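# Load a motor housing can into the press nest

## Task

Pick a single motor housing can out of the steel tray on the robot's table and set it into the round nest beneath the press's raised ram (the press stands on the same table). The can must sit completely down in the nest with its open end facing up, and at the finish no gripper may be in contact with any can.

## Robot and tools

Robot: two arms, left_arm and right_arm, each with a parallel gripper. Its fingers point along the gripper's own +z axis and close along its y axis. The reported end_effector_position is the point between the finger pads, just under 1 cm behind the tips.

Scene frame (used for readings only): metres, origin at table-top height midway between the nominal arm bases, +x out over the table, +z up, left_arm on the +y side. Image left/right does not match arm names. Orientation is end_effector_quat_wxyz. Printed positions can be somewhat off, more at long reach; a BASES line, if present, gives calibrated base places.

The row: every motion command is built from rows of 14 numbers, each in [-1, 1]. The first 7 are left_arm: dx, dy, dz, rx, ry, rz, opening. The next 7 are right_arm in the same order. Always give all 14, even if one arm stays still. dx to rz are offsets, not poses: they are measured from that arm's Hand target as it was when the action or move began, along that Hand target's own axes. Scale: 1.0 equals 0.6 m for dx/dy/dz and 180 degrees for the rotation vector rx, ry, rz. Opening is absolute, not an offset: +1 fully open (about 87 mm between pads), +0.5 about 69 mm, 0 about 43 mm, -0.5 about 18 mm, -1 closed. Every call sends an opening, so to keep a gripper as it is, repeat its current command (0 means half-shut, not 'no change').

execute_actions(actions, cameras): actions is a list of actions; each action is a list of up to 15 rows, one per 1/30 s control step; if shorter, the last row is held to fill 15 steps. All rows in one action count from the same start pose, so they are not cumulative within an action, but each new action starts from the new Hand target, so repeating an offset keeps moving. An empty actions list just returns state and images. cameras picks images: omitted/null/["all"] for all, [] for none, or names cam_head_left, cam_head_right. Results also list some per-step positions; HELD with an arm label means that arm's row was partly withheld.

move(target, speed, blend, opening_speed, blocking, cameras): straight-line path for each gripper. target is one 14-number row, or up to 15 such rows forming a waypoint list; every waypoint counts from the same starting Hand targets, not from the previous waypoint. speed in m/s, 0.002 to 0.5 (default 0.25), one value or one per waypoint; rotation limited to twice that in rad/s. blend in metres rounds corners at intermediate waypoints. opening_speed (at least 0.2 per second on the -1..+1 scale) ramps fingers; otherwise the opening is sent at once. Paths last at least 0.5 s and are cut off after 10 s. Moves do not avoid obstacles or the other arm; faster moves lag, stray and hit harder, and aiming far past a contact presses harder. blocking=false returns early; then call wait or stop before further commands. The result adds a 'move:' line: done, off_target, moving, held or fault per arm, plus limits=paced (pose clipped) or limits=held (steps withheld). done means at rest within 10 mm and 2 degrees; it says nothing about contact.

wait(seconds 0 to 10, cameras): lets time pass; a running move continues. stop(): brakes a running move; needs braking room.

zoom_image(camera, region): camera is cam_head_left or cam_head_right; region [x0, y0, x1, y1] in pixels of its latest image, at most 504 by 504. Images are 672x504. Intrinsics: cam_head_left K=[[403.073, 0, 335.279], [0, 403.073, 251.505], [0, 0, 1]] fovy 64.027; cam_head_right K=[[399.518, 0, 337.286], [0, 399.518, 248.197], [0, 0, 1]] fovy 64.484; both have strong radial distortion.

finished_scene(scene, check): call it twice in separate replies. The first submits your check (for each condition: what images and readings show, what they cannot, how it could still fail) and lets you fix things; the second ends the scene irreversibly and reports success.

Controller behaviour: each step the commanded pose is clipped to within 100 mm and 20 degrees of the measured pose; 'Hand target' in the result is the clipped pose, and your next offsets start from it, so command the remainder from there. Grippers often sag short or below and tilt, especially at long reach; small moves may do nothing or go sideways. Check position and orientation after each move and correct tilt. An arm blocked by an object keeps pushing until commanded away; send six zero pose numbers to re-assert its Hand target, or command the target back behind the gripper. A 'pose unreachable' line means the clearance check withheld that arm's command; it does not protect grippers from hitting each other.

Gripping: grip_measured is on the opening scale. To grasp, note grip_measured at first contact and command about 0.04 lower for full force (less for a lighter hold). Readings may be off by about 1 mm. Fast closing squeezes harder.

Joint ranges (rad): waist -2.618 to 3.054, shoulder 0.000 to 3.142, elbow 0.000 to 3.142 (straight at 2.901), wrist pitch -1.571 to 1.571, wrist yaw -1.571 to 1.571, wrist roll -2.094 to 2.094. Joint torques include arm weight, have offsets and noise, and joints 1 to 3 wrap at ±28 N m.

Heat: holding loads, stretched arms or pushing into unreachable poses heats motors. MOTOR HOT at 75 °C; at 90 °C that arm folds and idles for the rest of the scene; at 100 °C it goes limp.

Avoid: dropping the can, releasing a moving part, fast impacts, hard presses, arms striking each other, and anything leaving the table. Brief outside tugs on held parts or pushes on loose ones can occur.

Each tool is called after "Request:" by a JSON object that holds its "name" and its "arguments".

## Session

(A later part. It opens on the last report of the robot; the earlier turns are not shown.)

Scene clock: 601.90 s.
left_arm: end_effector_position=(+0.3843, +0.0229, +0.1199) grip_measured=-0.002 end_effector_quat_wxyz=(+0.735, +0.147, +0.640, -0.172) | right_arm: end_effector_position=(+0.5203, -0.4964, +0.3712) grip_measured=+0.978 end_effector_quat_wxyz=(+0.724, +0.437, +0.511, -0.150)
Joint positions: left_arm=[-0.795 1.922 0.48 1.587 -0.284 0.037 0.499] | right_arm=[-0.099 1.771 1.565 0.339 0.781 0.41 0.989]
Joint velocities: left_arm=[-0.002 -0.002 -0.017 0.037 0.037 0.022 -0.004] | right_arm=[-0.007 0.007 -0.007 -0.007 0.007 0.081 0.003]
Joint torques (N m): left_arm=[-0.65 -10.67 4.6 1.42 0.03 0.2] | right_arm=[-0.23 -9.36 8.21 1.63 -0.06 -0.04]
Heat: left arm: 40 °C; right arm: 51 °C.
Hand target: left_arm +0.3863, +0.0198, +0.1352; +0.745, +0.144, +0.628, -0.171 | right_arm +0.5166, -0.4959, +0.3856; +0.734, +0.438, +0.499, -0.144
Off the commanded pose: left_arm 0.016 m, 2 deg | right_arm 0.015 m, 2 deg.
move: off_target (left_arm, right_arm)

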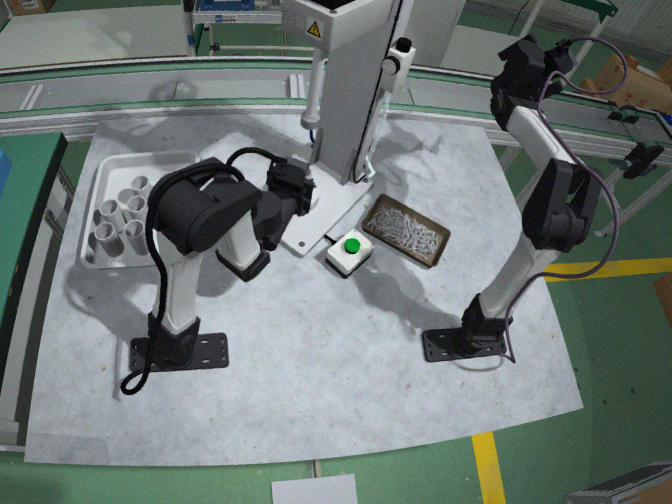

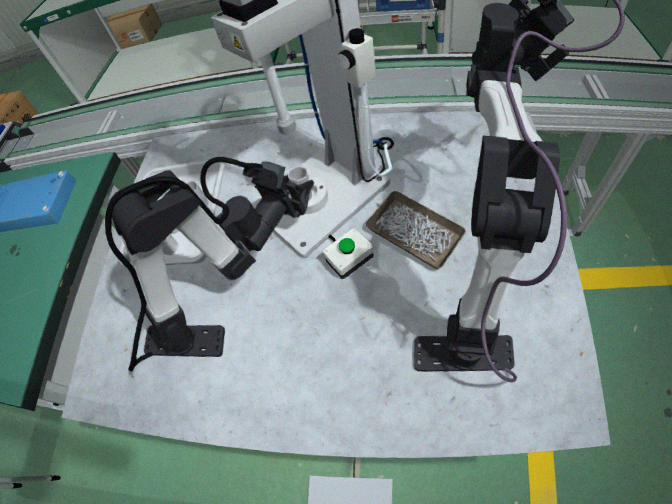

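Request:
{"name": "move", "arguments": {"target": [-0.0258,-0.0137,0.0262,0,0,0,-0.8,0,0,0,0,0,0,1], "speed": 0.05}}

Request:
{"name": "zoom_image", "arguments": {"camera": "cam_head_right", "region": [260, 150, 340, 230]}}

Request:
{"name": "zoom_image", "arguments": {"camera": "cam_head_left", "region": [260, 130, 340, 210]}}

Scene clock: 607.83 s.
left_arm: end_effector_position=(+0.3912, +0.0110, +0.1231) grip_measured=-0.002 end_effector_quat_wxyz=(+0.722, +0.157, +0.654, -0.163) | right_arm: end_effector_position=(+0.5203, -0.4964, +0.3712) grip_measured=+0.978 end_effector_quat_wxyz=(+0.724, +0.437, +0.511, -0.150)
Joint positions: left_arm=[-0.809 1.88 0.543 1.436 -0.297 0.043 0.499] | right_arm=[-0.099 1.771 1.565 0.339 0.781 0.41 0.989]
Joint velocities: left_arm=[-0.002 0.027 0.002 -0.037 -0.11 0.007 -0.009] | right_arm=[-0.007 -0.007 0.007 0.007 -0.007 -0.022 0.003]
Joint torques (N m): left_arm=[-0.58 -11.49 5.72 1.76 -0.02 0.15] | right_arm=[-0.23 -9.36 8.23 1.63 -0.06 -0.04]
Heat: left arm: 40 °C; right arm: 51 °C.
Hand target: left_arm +0.3945, +0.0064, +0.1529; +0.745, +0.144, +0.628, -0.171 | right_arm +0.5166, -0.4959, +0.3856; +0.734, +0.438, +0.499, -0.144
Off the commanded pose: left_arm 0.030 m, 4 deg | right_arm 0.015 m, 2 deg.
move: off_target (left_arm, right_arm)

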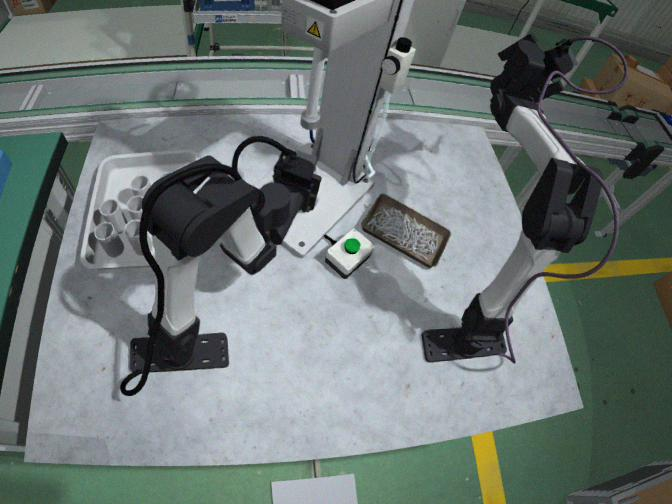

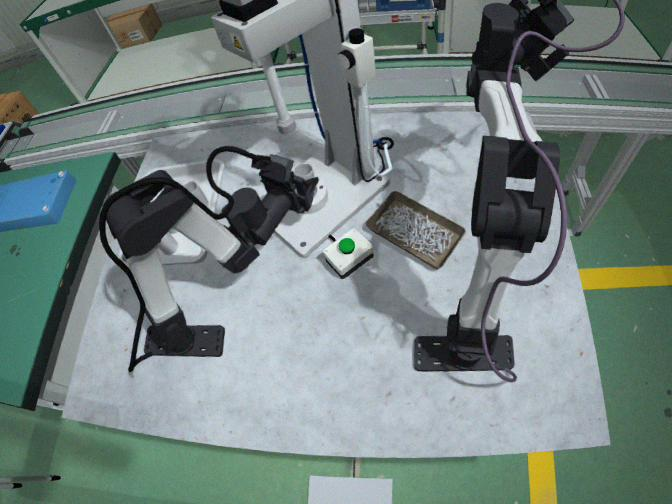

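Scaled by 6.300.

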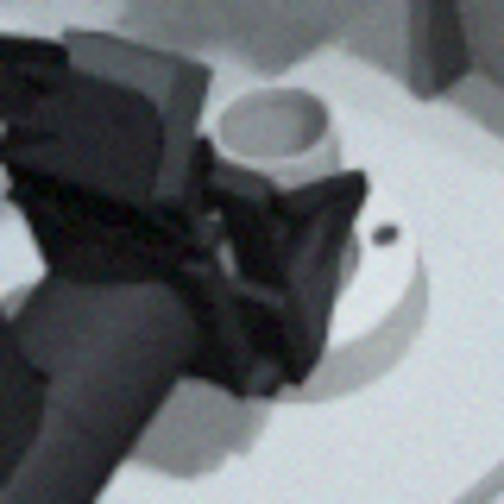

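Scaled by 6.300.

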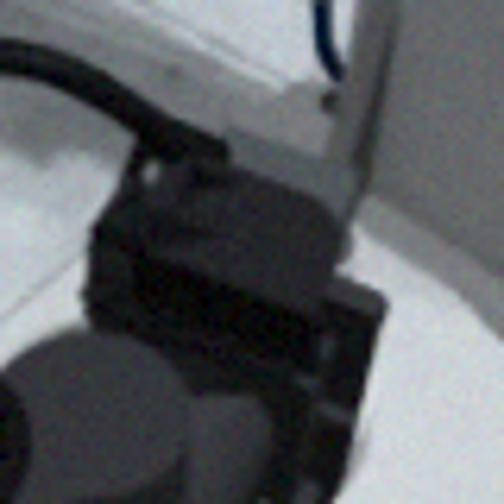

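Request:
{"name": "move", "arguments": {"target": [0.031,0.0023,-0.0158,0,-0.012,0,-0.8,0,0,0,0,0,0,1], "speed": 0.05}}

Request:
{"name": "zoom_image", "arguments": {"camera": "cam_head_right", "region": [260, 150, 340, 230]}}

Scene clock: 614.23 s.
left_arm: end_effector_position=(+0.3909, +0.0118, +0.1261) grip_measured=-0.002 end_effector_quat_wxyz=(+0.737, +0.148, +0.637, -0.170) | right_arm: end_effector_position=(+0.5203, -0.4964, +0.3712) grip_measured=+0.978 end_effector_quat_wxyz=(+0.724, +0.437, +0.511, -0.150)
Joint positions: left_arm=[-0.809 1.925 0.533 1.543 -0.298 0.048 0.499] | right_arm=[-0.099 1.771 1.565 0.339 0.781 0.41 0.989]
Joint velocities: left_arm=[-0.017 -0.002 -0.002 0.007 0.037 -0.022 0.004] | right_arm=[0.002 -0.007 -0.002 0.007 -0.051 -0.022 -0.018]
Joint torques (N m): left_arm=[-0.65 -7.25 3.21 1.97 0.03 0.16] | right_arm=[-0.21 -9.36 8.21 1.63 -0.06 -0.04]
Heat: left arm: 41 °C; right arm: 51 °C.
Hand target: left_arm +0.3893, +0.0107, +0.1327; +0.757, +0.141, +0.614, -0.174 | right_arm +0.5166, -0.4959, +0.3856; +0.734, +0.438, +0.499, -0.144
Off the commanded pose: left_arm 0.007 m, 4 deg | right_arm 0.015 m, 2 deg.
joint sent to its limit (left arm) — joint 4 (wrist pitch), upper limit. The joint targets still meet the commanded pose.
move: off_target (left_arm, right_arm)

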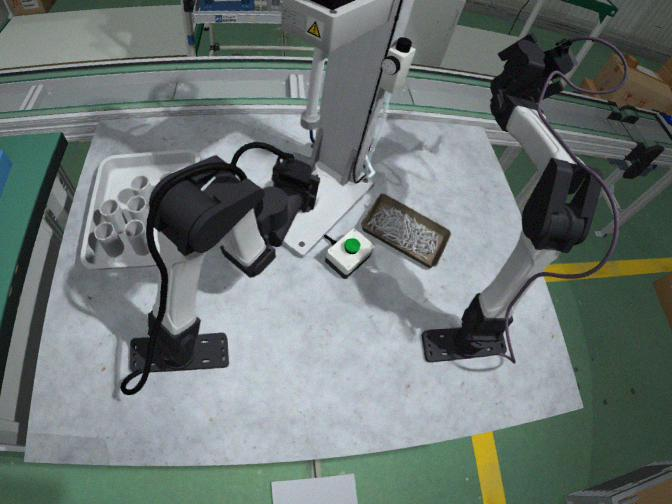

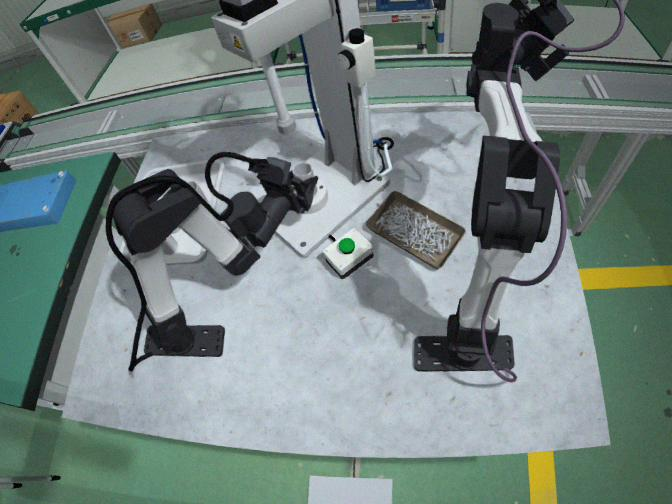

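Scaled by 6.300.

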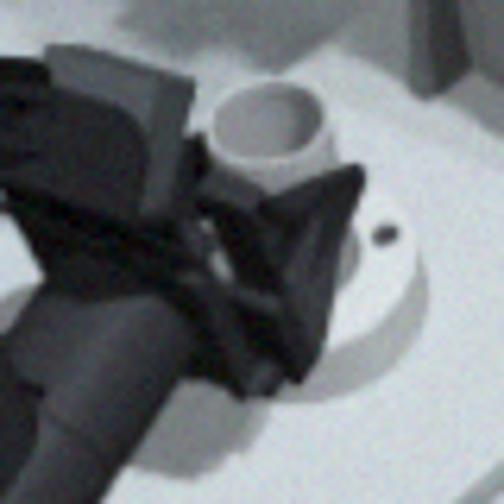

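Request:
{"name": "move", "arguments": {"target": [0.0172,0.002,-0.0127,0,0.004,0,-0.8,0,0,0,0,0,0,1], "speed": 0.05}}

Request:
{"name": "zoom_image", "arguments": {"camera": "cam_head_right", "region": [260, 150, 340, 230]}}

Scene clock: 617.67 s.
left_arm: end_effector_position=(+0.3874, +0.0150, +0.1209) grip_measured=-0.002 end_effector_quat_wxyz=(+0.735, +0.149, +0.640, -0.167) | right_arm: end_effector_position=(+0.5203, -0.4964, +0.3712) grip_measured=+0.978 end_effector_quat_wxyz=(+0.724, +0.437, +0.511, -0.150)
Joint positions: left_arm=[-0.81 1.929 0.514 1.557 -0.302 0.048 0.499] | right_arm=[-0.099 1.771 1.565 0.339 0.781 0.41 0.989]
Joint velocities: left_arm=[0.027 -0.007 -0.007 -0.022 0.022 0.022 -0.011] | right_arm=[0.002 0.002 0.022 -0.066 0.007 -0.022 0.008]
Joint torques (N m): left_arm=[-0.7 -6.83 2.85 1.87 0.04 0.04] | right_arm=[-0.23 -9.35 8.21 1.63 -0.06 -0.04]
Heat: left arm: 41 °C; right arm: 51 °C.
Hand target: left_arm +0.3850, +0.0143, +0.1212; +0.753, +0.142, +0.619, -0.173 | right_arm +0.5166, -0.4959, +0.3856; +0.734, +0.438, +0.499, -0.144
Off the commanded pose: left_arm 0.003 m, 3 deg | right_arm 0.015 m, 2 deg.
joint sent to its limit (left arm) — joint 4 (wrist pitch), upper limit. The joint targets are off in orientation, not in position.
move: off_target (left_arm, right_arm)

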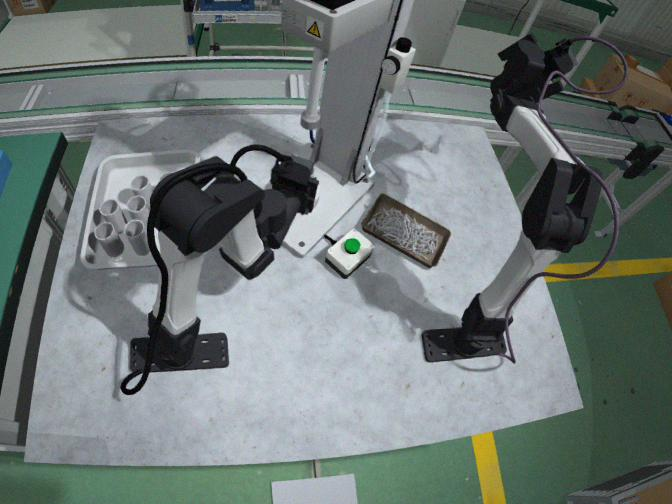

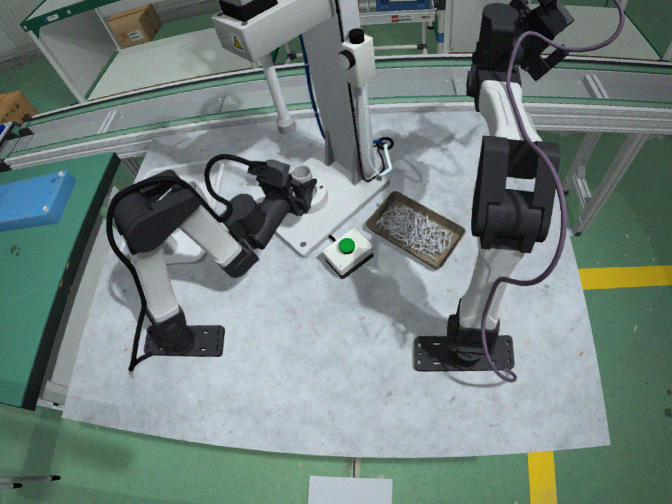

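Scaled by 6.300.

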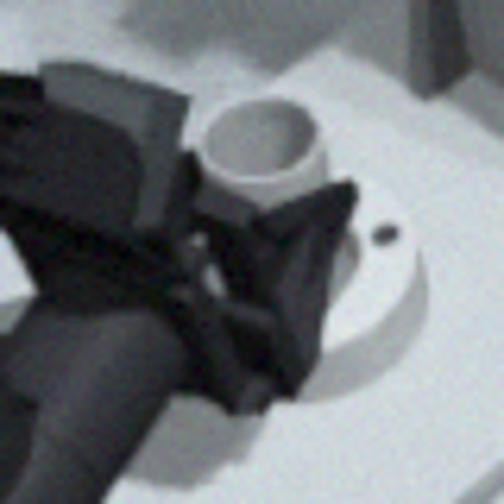

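Request:
{"name": "move", "arguments": {"target": [0.0246,0,-0.0045,0,0.004,0,-0.8,0,0,0,0,0,0,1], "speed": 0.04}}

Request:
{"name": "zoom_image", "arguments": {"camera": "cam_head_right", "region": [260, 150, 340, 230]}}

Scene clock: 622.37 s.
left_arm: end_effector_position=(+0.3878, +0.0151, +0.1198) grip_measured=-0.002 end_effector_quat_wxyz=(+0.738, +0.144, +0.637, -0.170) | right_arm: end_effector_position=(+0.5203, -0.4964, +0.3712) grip_measured=+0.978 end_effector_quat_wxyz=(+0.724, +0.437, +0.511, -0.150)
Joint positions: left_arm=[-0.811 1.951 0.514 1.593 -0.306 0.044 0.499] | right_arm=[-0.099 1.771 1.565 0.339 0.781 0.41 0.989]
Joint velocities: left_arm=[0.012 0.002 0.002 0.081 0.037 0.022 0.011] | right_arm=[0.002 0.002 -0.002 -0.051 -0.022 -0.037 -0.003]
Joint torques (N m): left_arm=[-0.65 -5.7 2.66 1.52 0.04 0] | right_arm=[-0.21 -9.35 8.21 1.63 -0.06 -0.04]
Heat: left arm: 41 °C; right arm: 51 °C.
Hand target: left_arm +0.3850, +0.0143, +0.1062; +0.749, +0.143, +0.624, -0.172 | right_arm +0.5166, -0.4959, +0.3856; +0.734, +0.438, +0.499, -0.144
Off the commanded pose: left_arm 0.014 m, 2 deg | right_arm 0.015 m, 2 deg.
joint read past its limit (left arm) — joint 4 (wrist pitch), upper limit.
joint sent to its limit (left arm) — joint 4 (wrist pitch), upper limit. The joint targets are off in orientation, not in position.
move: off_target (left_arm, right_arm)

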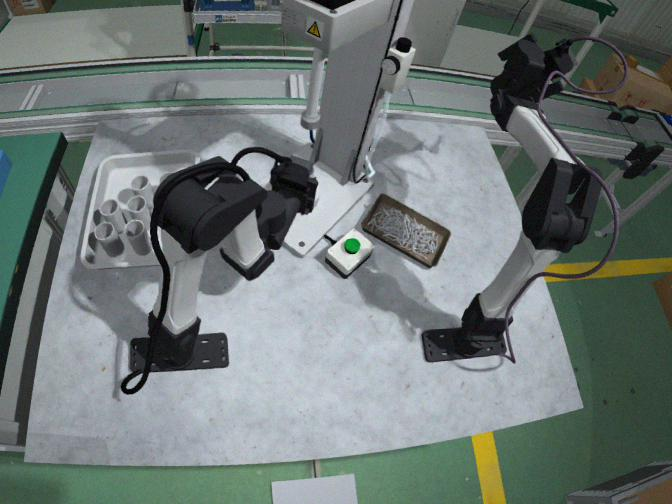

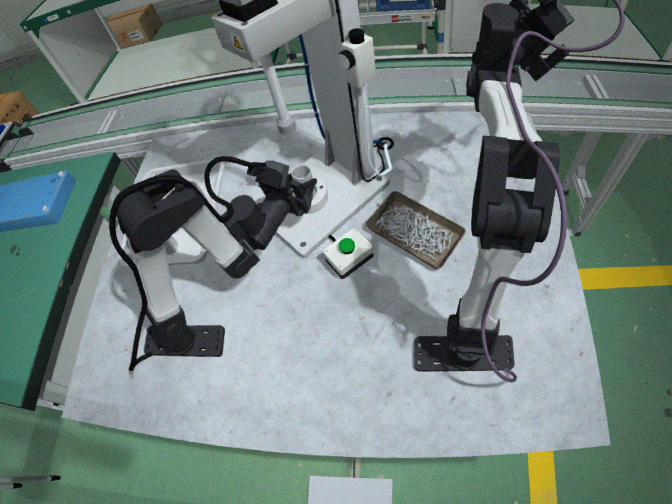

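Scaled by 6.300.

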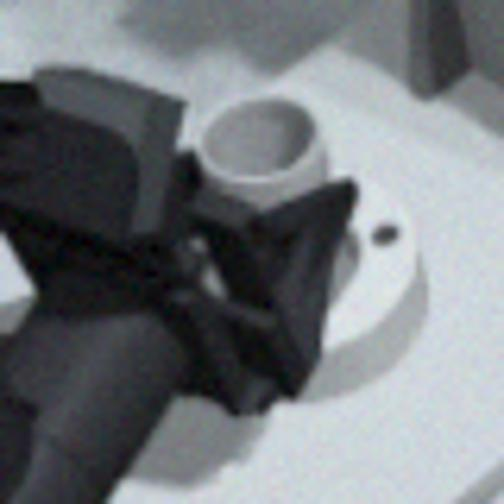

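Request:
{"name": "zoom_image", "arguments": {"camera": "cam_head_right", "region": [285, 155, 335, 215]}}

Request:
{"name": "zoom_image", "arguments": {"camera": "cam_head_left", "region": [280, 155, 330, 215]}}

Scaled by 8.400.

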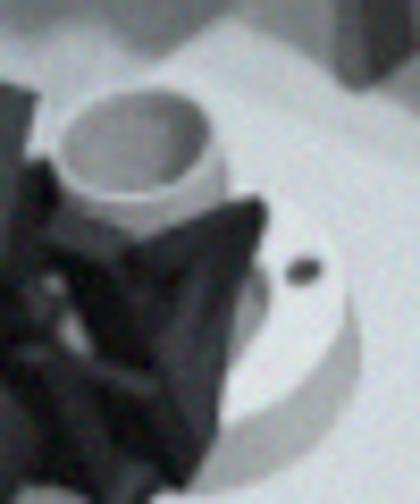

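Scaled by 8.400.

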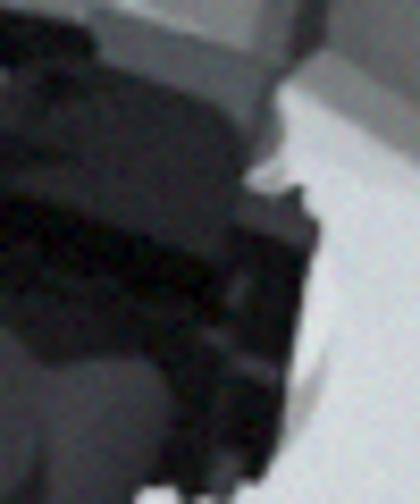

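Request:
{"name": "move", "arguments": {"target": [0.0065,0.0044,0.008,0,0.004,0,-0.8,0,0,0,0,0,0,1], "speed": 0.03, "cameras": []}}

Request:
{"name": "move", "arguments": {"target": [0.0016,0.0044,0.0088,0,0,0,-0.8,0,0,0,0,0,0,1], "speed": 0.03, "cameras": ["cam_head_right"]}}

Request:
{"name": "zoom_image", "arguments": {"camera": "cam_head_right", "region": [285, 155, 335, 215]}}

Scene clock: 643.70 s.
left_arm: end_effector_position=(+0.3899, +0.0147, +0.1187) grip_measured=-0.002 end_effector_quat_wxyz=(+0.738, +0.142, +0.638, -0.170) | right_arm: end_effector_position=(+0.5203, -0.4964, +0.3712) grip_measured=+0.978 end_effector_quat_wxyz=(+0.724, +0.437, +0.511, -0.150)
Joint positions: left_arm=[-0.808 1.96 0.522 1.593 -0.306 0.039 0.499] | right_arm=[-0.099 1.771 1.565 0.339 0.781 0.41 0.989]
Joint velocities: left_arm=[0.022 0.002 -0.007 0.095 0.007 0.022 0.009] | right_arm=[0.002 -0.002 -0.017 0.022 0.007 0.022 0.008]
Joint torques (N m): left_arm=[0.44 -4.66 3.3 1.51 0.17 0.03] | right_arm=[-0.23 -9.35 8.21 1.63 -0.06 -0.04]
Heat: left arm: 40 °C; right arm: 51 °C.
Hand target: left_arm +0.3911, +0.0146, +0.1031; +0.745, +0.144, +0.628, -0.171 | right_arm +0.5166, -0.4959, +0.3856; +0.734, +0.438, +0.499, -0.144
Off the commanded pose: left_arm 0.016 m, 1 deg | right_arm 0.015 m, 2 deg.
joint read past its limit (left arm) — joint 4 (wrist pitch), upper limit.
joint sent to its limit (left arm) — joint 4 (wrist pitch), upper limit. The joint targets are off in orientation, not in position.
move: off_target (left_arm, right_arm)
No camera images: "cameras" was empty.

Scene clock: 644.97 s.
left_arm: end_effector_position=(+0.3958, +0.0146, +0.1177) grip_measured=-0.002 end_effector_quat_wxyz=(+0.738, +0.140, +0.637, -0.170) | right_arm: end_effector_position=(+0.5203, -0.4964, +0.3712) grip_measured=+0.978 end_effector_quat_wxyz=(+0.724, +0.437, +0.511, -0.150)
Joint positions: left_arm=[-0.795 1.976 0.54 1.593 -0.296 0.035 0.499] | right_arm=[-0.099 1.771 1.565 0.339 0.781 0.41 0.989]
Joint velocities: left_arm=[0.007 0.002 0.017 -0.022 0.007 -0.007 0.001] | right_arm=[-0.002 -0.002 -0.007 -0.051 -0.007 -0.066 -0.024]
Joint torques (N m): left_arm=[0.72 -5 3.4 1.52 0.25 0.03] | right_arm=[-0.23 -9.36 8.21 1.63 -0.06 -0.04]
Heat: left arm: 40 °C; right arm: 51 °C.
Hand target: left_arm +0.3971, +0.0147, +0.1029; +0.745, +0.144, +0.628, -0.171 | right_arm +0.5166, -0.4959, +0.3856; +0.734, +0.438, +0.499, -0.144
Off the commanded pose: left_arm 0.015 m, 1 deg | right_arm 0.015 m, 2 deg.
joint read past its limit (left arm) — joint 4 (wrist pitch), upper limit.
joint sent to its limit (left arm) — joint 4 (wrist pitch), upper limit. The joint targets are off in orientation, not in position.
move: off_target (left_arm, right_arm)
Images, in order (width x height): cam_head_right 672x504.

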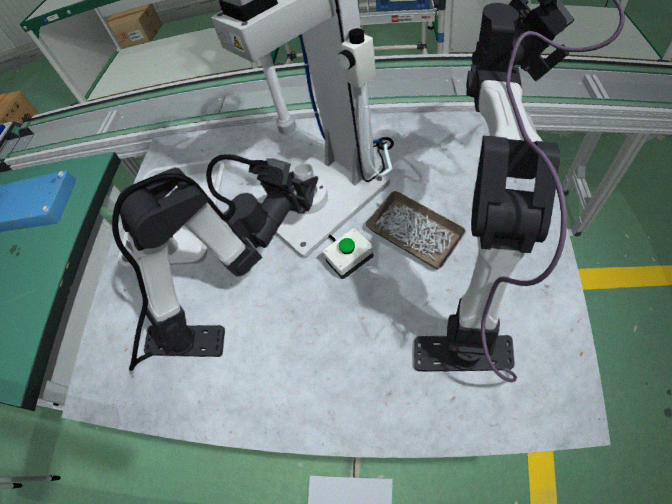

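Scaled by 8.400.

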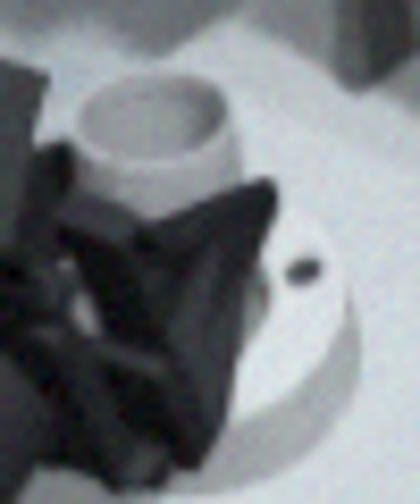

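Request:
{"name": "move", "arguments": {"target": [-0.0016,-0.0055,-0.0125,0,0,0,-0.8,0,0,0,0,0,0,1], "speed": 0.03, "cameras": ["cam_head_right"]}}

Request:
{"name": "zoom_image", "arguments": {"camera": "cam_head_right", "region": [285, 155, 335, 215]}}

Scene clock: 657.10 s.
left_arm: end_effector_position=(+0.3948, +0.0132, +0.1177) grip_measured=-0.002 end_effector_quat_wxyz=(+0.738, +0.141, +0.637, -0.172) | right_arm: end_effector_position=(+0.5203, -0.4964, +0.3712) grip_measured=+0.978 end_effector_quat_wxyz=(+0.724, +0.437, +0.511, -0.150)
Joint positions: left_arm=[-0.799 1.976 0.54 1.593 -0.295 0.035 0.499] | right_arm=[-0.099 1.771 1.565 0.339 0.781 0.41 0.989]
Joint velocities: left_arm=[0.012 -0.002 -0.017 0.022 0.066 0.022 -0.001] | right_arm=[0.002 -0.002 -0.007 -0.081 0.037 0.022 -0.003]
Joint torques (N m): left_arm=[-0.61 -6.69 1.4 1.49 0.05 0.06] | right_arm=[-0.23 -9.35 8.21 1.63 -0.06 -0.04]
Heat: left arm: 40 °C; right arm: 51 °C.
Hand target: left_arm +0.3888, +0.0148, +0.1027; +0.745, +0.144, +0.628, -0.171 | right_arm +0.5166, -0.4959, +0.3856; +0.734, +0.438, +0.499, -0.144
Off the commanded pose: left_arm 0.016 m, 1 deg | right_arm 0.015 m, 2 deg.
joint read past its limit (left arm) — joint 4 (wrist pitch), upper limit.
joint sent to its limit (left arm) — joint 4 (wrist pitch), upper limit. The joint targets are off in orientation, not in position.
move: off_target (left_arm, right_arm)
Images, in order (width x height): cam_head_right 672x504.

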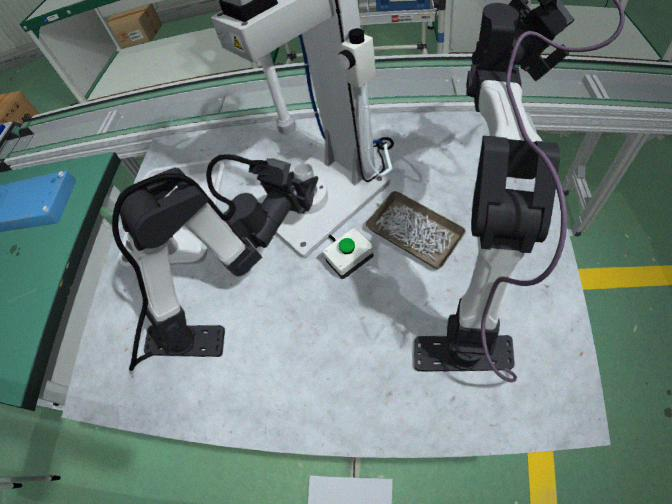

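Scaled by 8.400.

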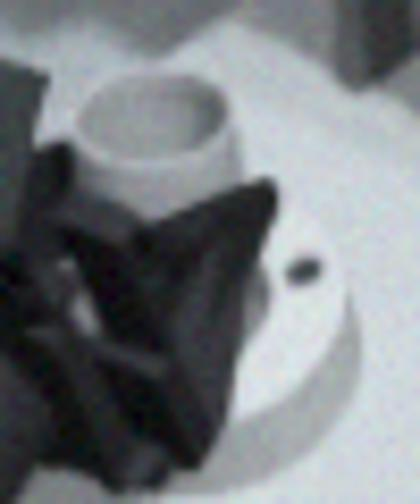

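Request:
{"name": "move", "arguments": {"target": [-0.0016,-0.0055,-0.0125,0,0,0,-0.8,0,0,0,0,0,0,1], "speed": 0.03, "cameras": ["cam_head_right"]}}

Request:
{"name": "zoom_image", "arguments": {"camera": "cam_head_right", "region": [285, 155, 335, 215]}}

Scene clock: 660.43 s.
left_arm: end_effector_position=(+0.3915, +0.0150, +0.1171) grip_measured=-0.002 end_effector_quat_wxyz=(+0.738, +0.135, +0.640, -0.167) | right_arm: end_effector_position=(+0.5203, -0.4964, +0.3712) grip_measured=+0.978 end_effector_quat_wxyz=(+0.724, +0.437, +0.511, -0.150)
Joint positions: left_arm=[-0.812 1.968 0.528 1.593 -0.325 0.035 0.499] | right_arm=[-0.099 1.771 1.565 0.339 0.781 0.41 0.989]
Joint velocities: left_arm=[-0.017 -0.007 0.027 -0.007 -0.037 0.022 -0.016] | right_arm=[-0.002 0.002 0.002 -0.037 -0.007 -0.081 0.003]
Joint torques (N m): left_arm=[-1.37 -7.65 0.31 1.51 0.11 0.02] | right_arm=[-0.23 -9.36 8.21 1.63 -0.06 -0.04]
Heat: left arm: 40 °C; right arm: 51 °C.
Hand target: left_arm +0.3807, +0.0151, +0.1024; +0.745, +0.143, +0.628, -0.171 | right_arm +0.5166, -0.4959, +0.3856; +0.734, +0.438, +0.499, -0.144
Off the commanded pose: left_arm 0.018 m, 2 deg | right_arm 0.015 m, 2 deg.
joint read past its limit (left arm) — joint 4 (wrist pitch), upper limit.
joint sent to its limit (left arm) — joint 4 (wrist pitch), upper limit. The joint targets are off in orientation, not in position.
move: off_target (left_arm, right_arm)
Images, in order (width x height): cam_head_right 672x504.

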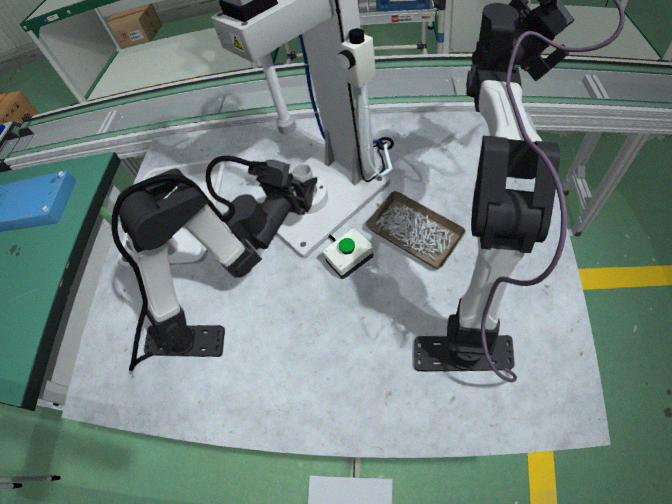

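Scaled by 8.400.

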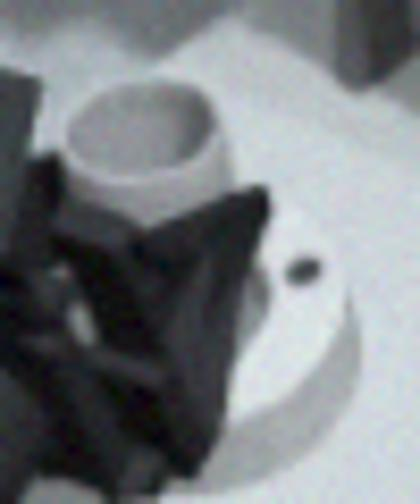

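Request:
{"name": "move", "arguments": {"target": [0.0151,-0.0036,-0.0104,0,0,0,-0.8,0,0,0,0,0,0,1], "speed": 0.03, "cameras": ["cam_head_right"]}}

Request:
{"name": "zoom_image", "arguments": {"camera": "cam_head_right", "region": [285, 155, 335, 215]}}

Scene clock: 666.63 s.
left_arm: end_effector_position=(+0.3895, +0.0164, +0.1161) grip_measured=-0.002 end_effector_quat_wxyz=(+0.737, +0.128, +0.643, -0.165) | right_arm: end_effector_position=(+0.5203, -0.4964, +0.3712) grip_measured=+0.978 end_effector_quat_wxyz=(+0.724, +0.437, +0.511, -0.150)
Joint positions: left_arm=[-0.82 1.965 0.522 1.593 -0.348 0.027 0.499] | right_arm=[-0.099 1.771 1.565 0.339 0.781 0.41 0.989]
Joint velocities: left_arm=[0.002 0.002 -0.002 -0.007 -0.095 -0.007 -0.001] | right_arm=[-0.007 -0.012 0.007 0.022 0.007 -0.081 0.008]
Joint torques (N m): left_arm=[-1.59 -6.15 -0.34 1.52 0.24 0.04] | right_arm=[-0.23 -9.36 8.21 1.63 -0.06 -0.04]
Heat: left arm: 40 °C; right arm: 51 °C.
Hand target: left_arm +0.3754, +0.0152, +0.0923; +0.745, +0.143, +0.629, -0.171 | right_arm +0.5166, -0.4959, +0.3856; +0.734, +0.438, +0.499, -0.144
Off the commanded pose: left_arm 0.028 m, 3 deg | right_arm 0.015 m, 2 deg.
joint read past its limit (left arm) — joint 4 (wrist pitch), upper limit.
joint sent to its limit (left arm) — joint 4 (wrist pitch), upper limit. The joint targets are off in orientation, not in position.
move: off_target (left_arm, right_arm)
Images, in order (width x height): cam_head_right 672x504.

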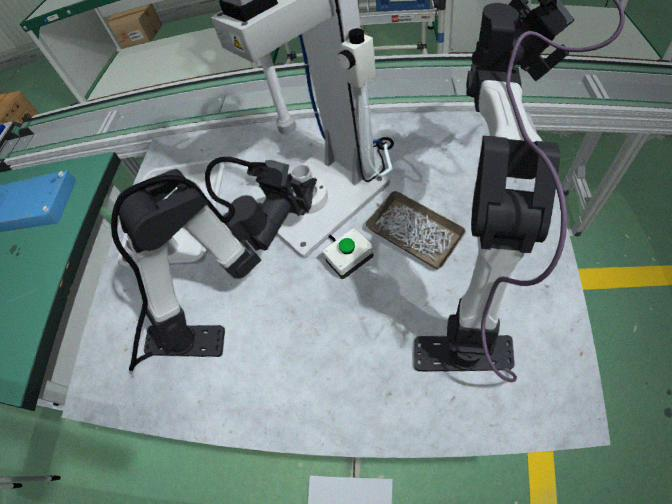

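Scaled by 8.400.

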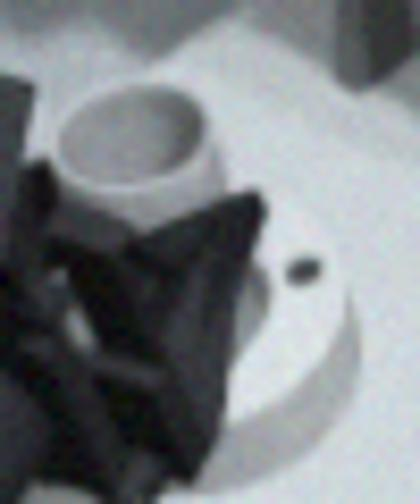

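Request:
{"name": "move", "arguments": {"target": [0.0140,0.0115,0.0155,0,0,0,-0.8,0,0,0,0,0,0,1], "speed": 0.03, "cameras": ["cam_head_right"]}}

Request:
{"name": "zoom_image", "arguments": {"camera": "cam_head_right", "region": [285, 155, 335, 215]}}

Scene clock: 671.57 s.
left_arm: end_effector_position=(+0.3921, +0.0157, +0.1159) grip_measured=-0.002 end_effector_quat_wxyz=(+0.736, +0.129, +0.643, -0.171) | right_arm: end_effector_position=(+0.5203, -0.4964, +0.3712) grip_measured=+0.978 end_effector_quat_wxyz=(+0.724, +0.437, +0.511, -0.150)
Joint positions: left_arm=[-0.808 1.971 0.528 1.593 -0.325 0.017 0.499] | right_arm=[-0.099 1.771 1.565 0.339 0.781 0.41 0.989]
Joint velocities: left_arm=[-0.027 -0.012 -0.002 0.022 0.037 0.081 0.013] | right_arm=[-0.012 -0.007 0.002 -0.037 0.051 -0.081 -0.003]
Joint torques (N m): left_arm=[0.39 -3.17 1.42 1.53 0.3 0.08] | right_arm=[-0.21 -9.36 8.21 1.63 -0.06 -0.04]
Heat: left arm: 40 °C; right arm: 51 °C.
Hand target: left_arm +0.3879, +0.0170, +0.0856; +0.745, +0.144, +0.628, -0.171 | right_arm +0.5166, -0.4959, +0.3856; +0.734, +0.438, +0.499, -0.144
Off the commanded pose: left_arm 0.031 m, 3 deg | right_arm 0.015 m, 2 deg.
joint read past its limit (left arm) — joint 4 (wrist pitch), upper limit.
joint sent to its limit (left arm) — joint 4 (wrist pitch), upper limit. The joint targets are off in orientation, not in position.
move: off_target (left_arm, right_arm)
Images, in order (width x height): cam_head_right 672x504.

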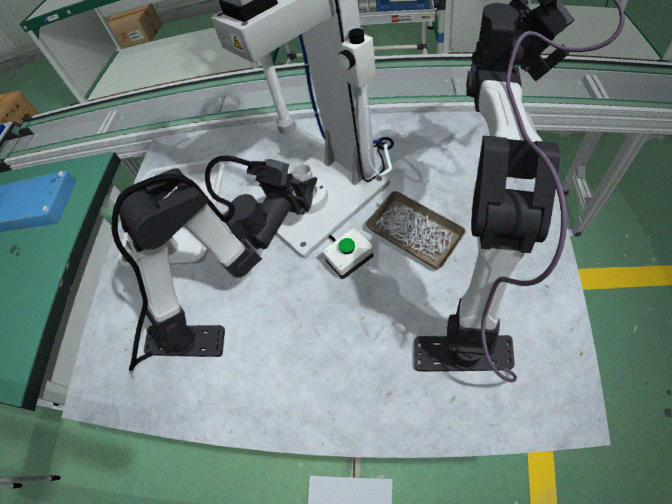

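Scaled by 8.400.

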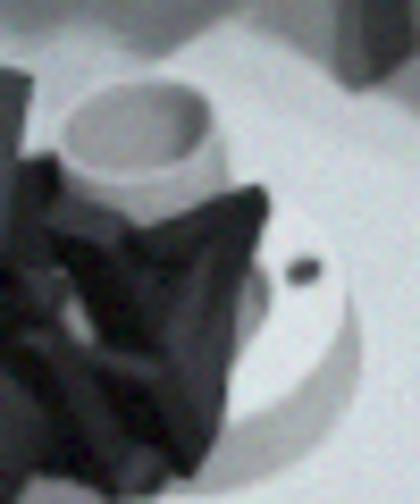

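Request:
{"name": "move", "arguments": {"target": [-0.0489,0,0.0105,0,0,0,-0.8,0,0,0,0,0,0,1], "speed": 0.04, "cameras": ["cam_head_right"]}}

Request:
{"name": "zoom_image", "arguments": {"camera": "cam_head_right", "region": [285, 155, 335, 215]}}

Scene clock: 687.83 s.
left_arm: end_effector_position=(+0.3919, +0.0152, +0.1174) grip_measured=-0.002 end_effector_quat_wxyz=(+0.737, +0.134, +0.640, -0.170) | right_arm: end_effector_position=(+0.5203, -0.4964, +0.3712) grip_measured=+0.978 end_effector_quat_wxyz=(+0.724, +0.437, +0.511, -0.150)
Joint positions: left_arm=[-0.808 1.968 0.528 1.593 -0.319 0.027 0.499] | right_arm=[-0.099 1.771 1.565 0.339 0.781 0.41 0.989]
Joint velocities: left_arm=[-0.002 0.012 0.012 -0.022 0.037 -0.022 0.001] | right_arm=[-0.007 0.002 -0.007 -0.081 0.007 -0.037 -0.003]
Joint torques (N m): left_arm=[0.38 -8.98 2.18 1.52 0.3 0.15] | right_arm=[-0.21 -9.36 8.21 1.63 -0.06 -0.04]
Heat: left arm: 40 °C; right arm: 51 °C.
Hand target: left_arm +0.3893, +0.0162, +0.1157; +0.745, +0.144, +0.628, -0.171 | right_arm +0.5166, -0.4959, +0.3856; +0.734, +0.438, +0.499, -0.144
Off the commanded pose: left_arm 0.004 m, 2 deg | right_arm 0.015 m, 2 deg.
joint read past its limit (left arm) — joint 4 (wrist pitch), upper limit.
joint sent to its limit (left arm) — joint 4 (wrist pitch), upper limit. The joint targets still meet the commanded pose.
move: off_target (right_arm)
Images, in order (width x height): cam_head_right 672x504.

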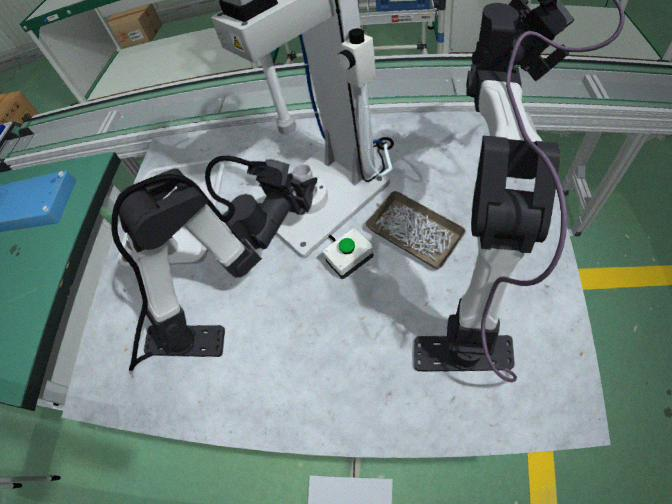

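Scaled by 8.400.

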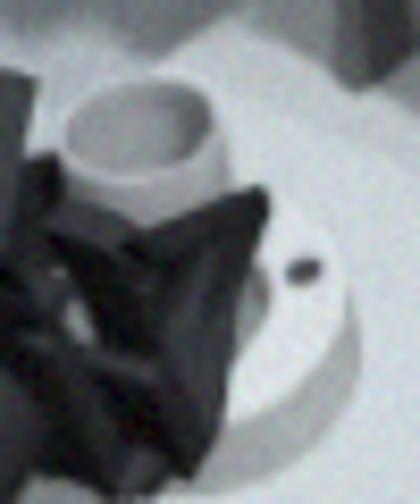

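Request:
{"name": "move", "arguments": {"target": [0,0,0,0,0,0,0.2,0,0,0,0,0,0,1], "opening_speed": 0.4}}

Request:
{"name": "zoom_image", "arguments": {"camera": "cam_head_right", "region": [240, 110, 380, 250]}}

Request:
{"name": "zoom_image", "arguments": {"camera": "cam_head_left", "region": [240, 110, 400, 270]}}

Scene clock: 705.90 s.
left_arm: end_effector_position=(+0.3902, +0.0146, +0.1155) grip_measured=+0.200 end_effector_quat_wxyz=(+0.735, +0.141, +0.641, -0.170) | right_arm: end_effector_position=(+0.5203, -0.4964, +0.3712) grip_measured=+0.978 end_effector_quat_wxyz=(+0.724, +0.437, +0.511, -0.150)
Joint positions: left_arm=[-0.808 1.968 0.523 1.592 -0.308 0.033 0.6] | right_arm=[-0.099 1.771 1.565 0.339 0.781 0.41 0.989]
Joint velocities: left_arm=[-0.012 -0.017 -0.017 -0.095 -0.022 -0.066 -0.001] | right_arm=[0.007 -0.002 -0.007 -0.007 -0.022 0.022 -0.034]
Joint torques (N m): left_arm=[0.29 -8.94 2.55 1.51 0.2 0.2] | right_arm=[-0.21 -9.36 8.21 1.63 -0.06 -0.04]
Heat: left arm: 40 °C; right arm: 51 °C.
Hand target: left_arm +0.3892, +0.0160, +0.1157; +0.745, +0.144, +0.628, -0.171 | right_arm +0.5166, -0.4959, +0.3856; +0.734, +0.438, +0.499, -0.144
Off the commanded pose: left_arm 0.002 m, 2 deg | right_arm 0.015 m, 2 deg.
joint read past its limit (left arm) — joint 4 (wrist pitch), upper limit.
joint sent to its limit (left arm) — joint 4 (wrist pitch), upper limit. The joint targets still meet the commanded pose.
move: off_target (right_arm)

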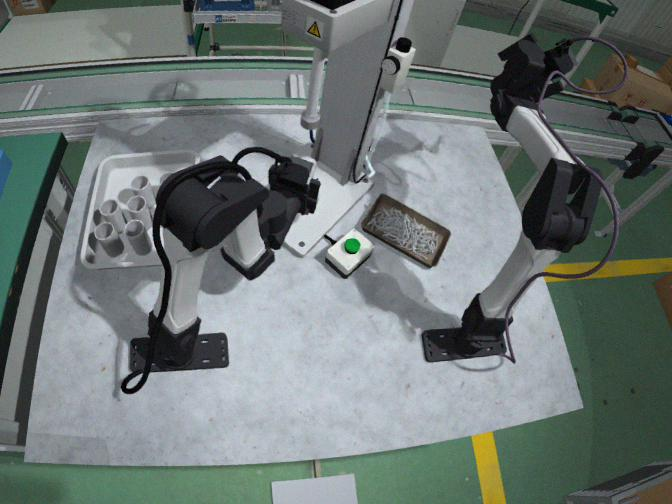

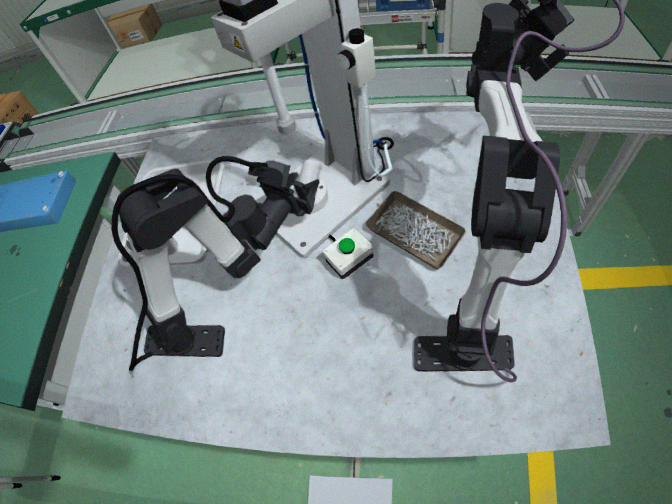

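Scaled by 3.600.

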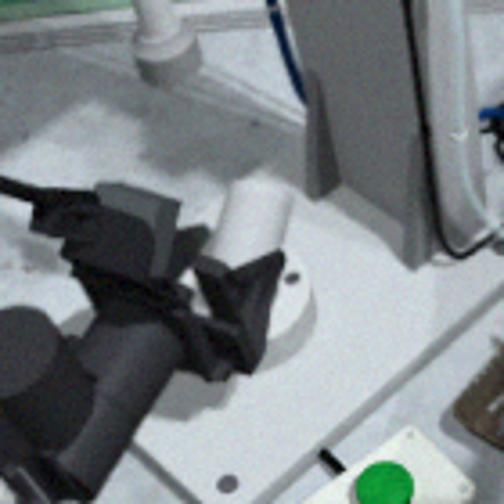

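Scaled by 3.150.

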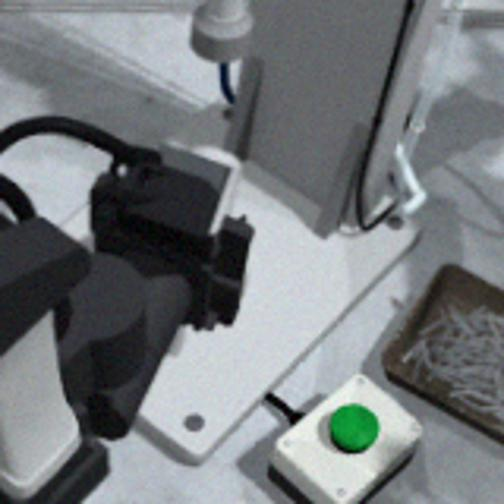

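Request:
{"name": "zoom_image", "arguments": {"camera": "cam_head_right", "region": [280, 140, 340, 220]}}

Request:
{"name": "zoom_image", "arguments": {"camera": "cam_head_left", "region": [270, 140, 340, 220]}}

Scaled by 6.300.

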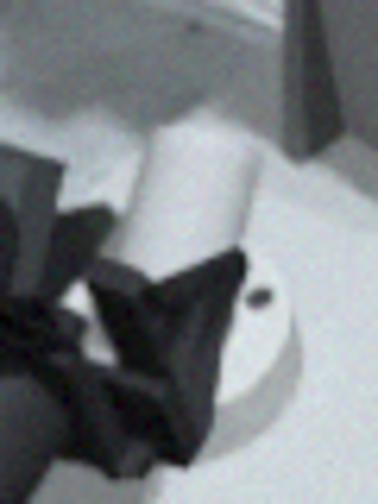

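Scaled by 6.300.

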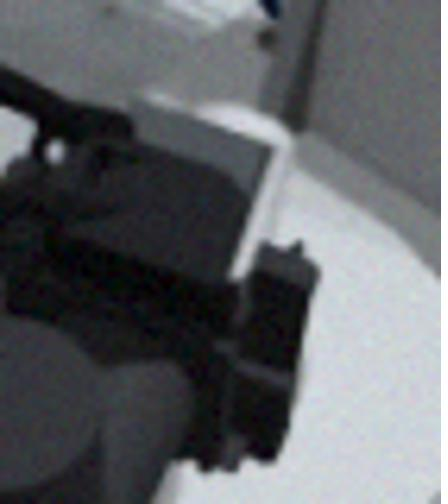

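Request:
{"name": "move", "arguments": {"target": [0,0,0,0,0,0,-0.3,0,0,0,0,0,0,1], "opening_speed": 0.4}}

Request:
{"name": "zoom_image", "arguments": {"camera": "cam_head_right", "region": [280, 140, 340, 220]}}

Scene clock: 717.37 s.
left_arm: end_effector_position=(+0.3916, +0.0167, +0.1182) grip_measured=-0.298 end_effector_quat_wxyz=(+0.738, +0.140, +0.638, -0.166) | right_arm: end_effector_position=(+0.5203, -0.4964, +0.3712) grip_measured=+0.978 end_effector_quat_wxyz=(+0.724, +0.437, +0.511, -0.150)
Joint positions: left_arm=[-0.804 1.962 0.523 1.593 -0.31 0.041 0.351] | right_arm=[-0.099 1.771 1.565 0.339 0.781 0.41 0.989]
Joint velocities: left_arm=[0.002 -0.022 0.002 0.007 -0.051 -0.051 0.009] | right_arm=[0.007 0.002 0.007 -0.066 -0.022 -0.066 0.008]
Joint torques (N m): left_arm=[0.1 -8.36 2.56 1.53 0.25 0.04] | right_arm=[-0.23 -9.35 8.21 1.63 -0.06 -0.04]
Heat: left arm: 40 °C; right arm: 51 °C.
Hand target: left_arm +0.3893, +0.0162, +0.1158; +0.745, +0.144, +0.628, -0.171 | right_arm +0.5166, -0.4959, +0.3856; +0.734, +0.438, +0.499, -0.144
Off the commanded pose: left_arm 0.004 m, 2 deg | right_arm 0.015 m, 2 deg.
joint read past its limit (left arm) — joint 4 (wrist pitch), upper limit.
joint sent to its limit (left arm) — joint 4 (wrist pitch), upper limit. The joint targets still meet the commanded pose.
move: off_target (right_arm)

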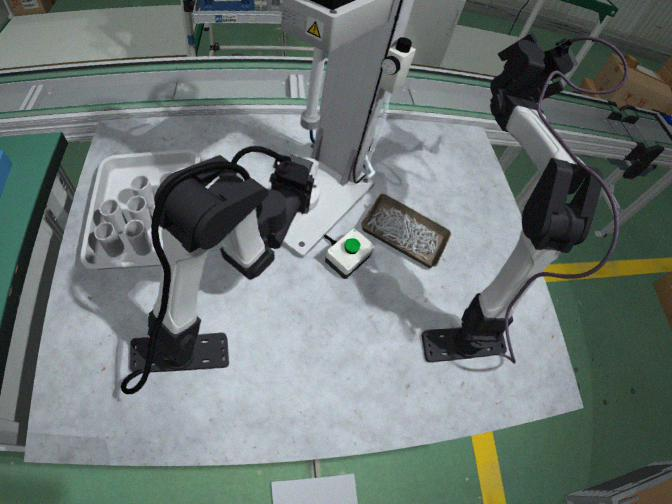

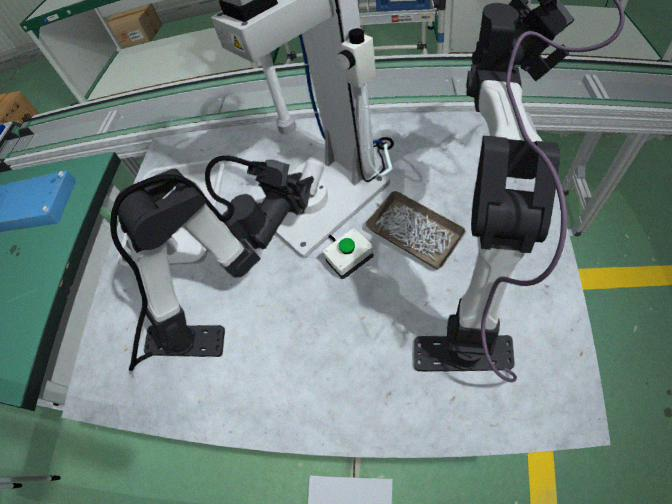

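Scaled by 6.300.

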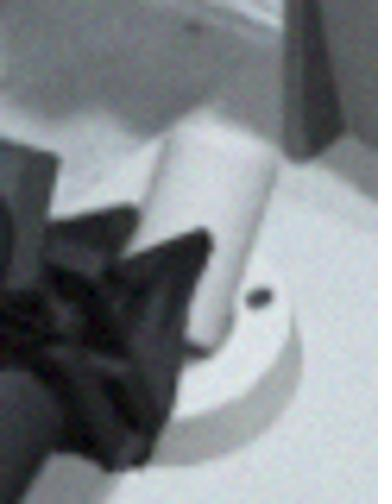

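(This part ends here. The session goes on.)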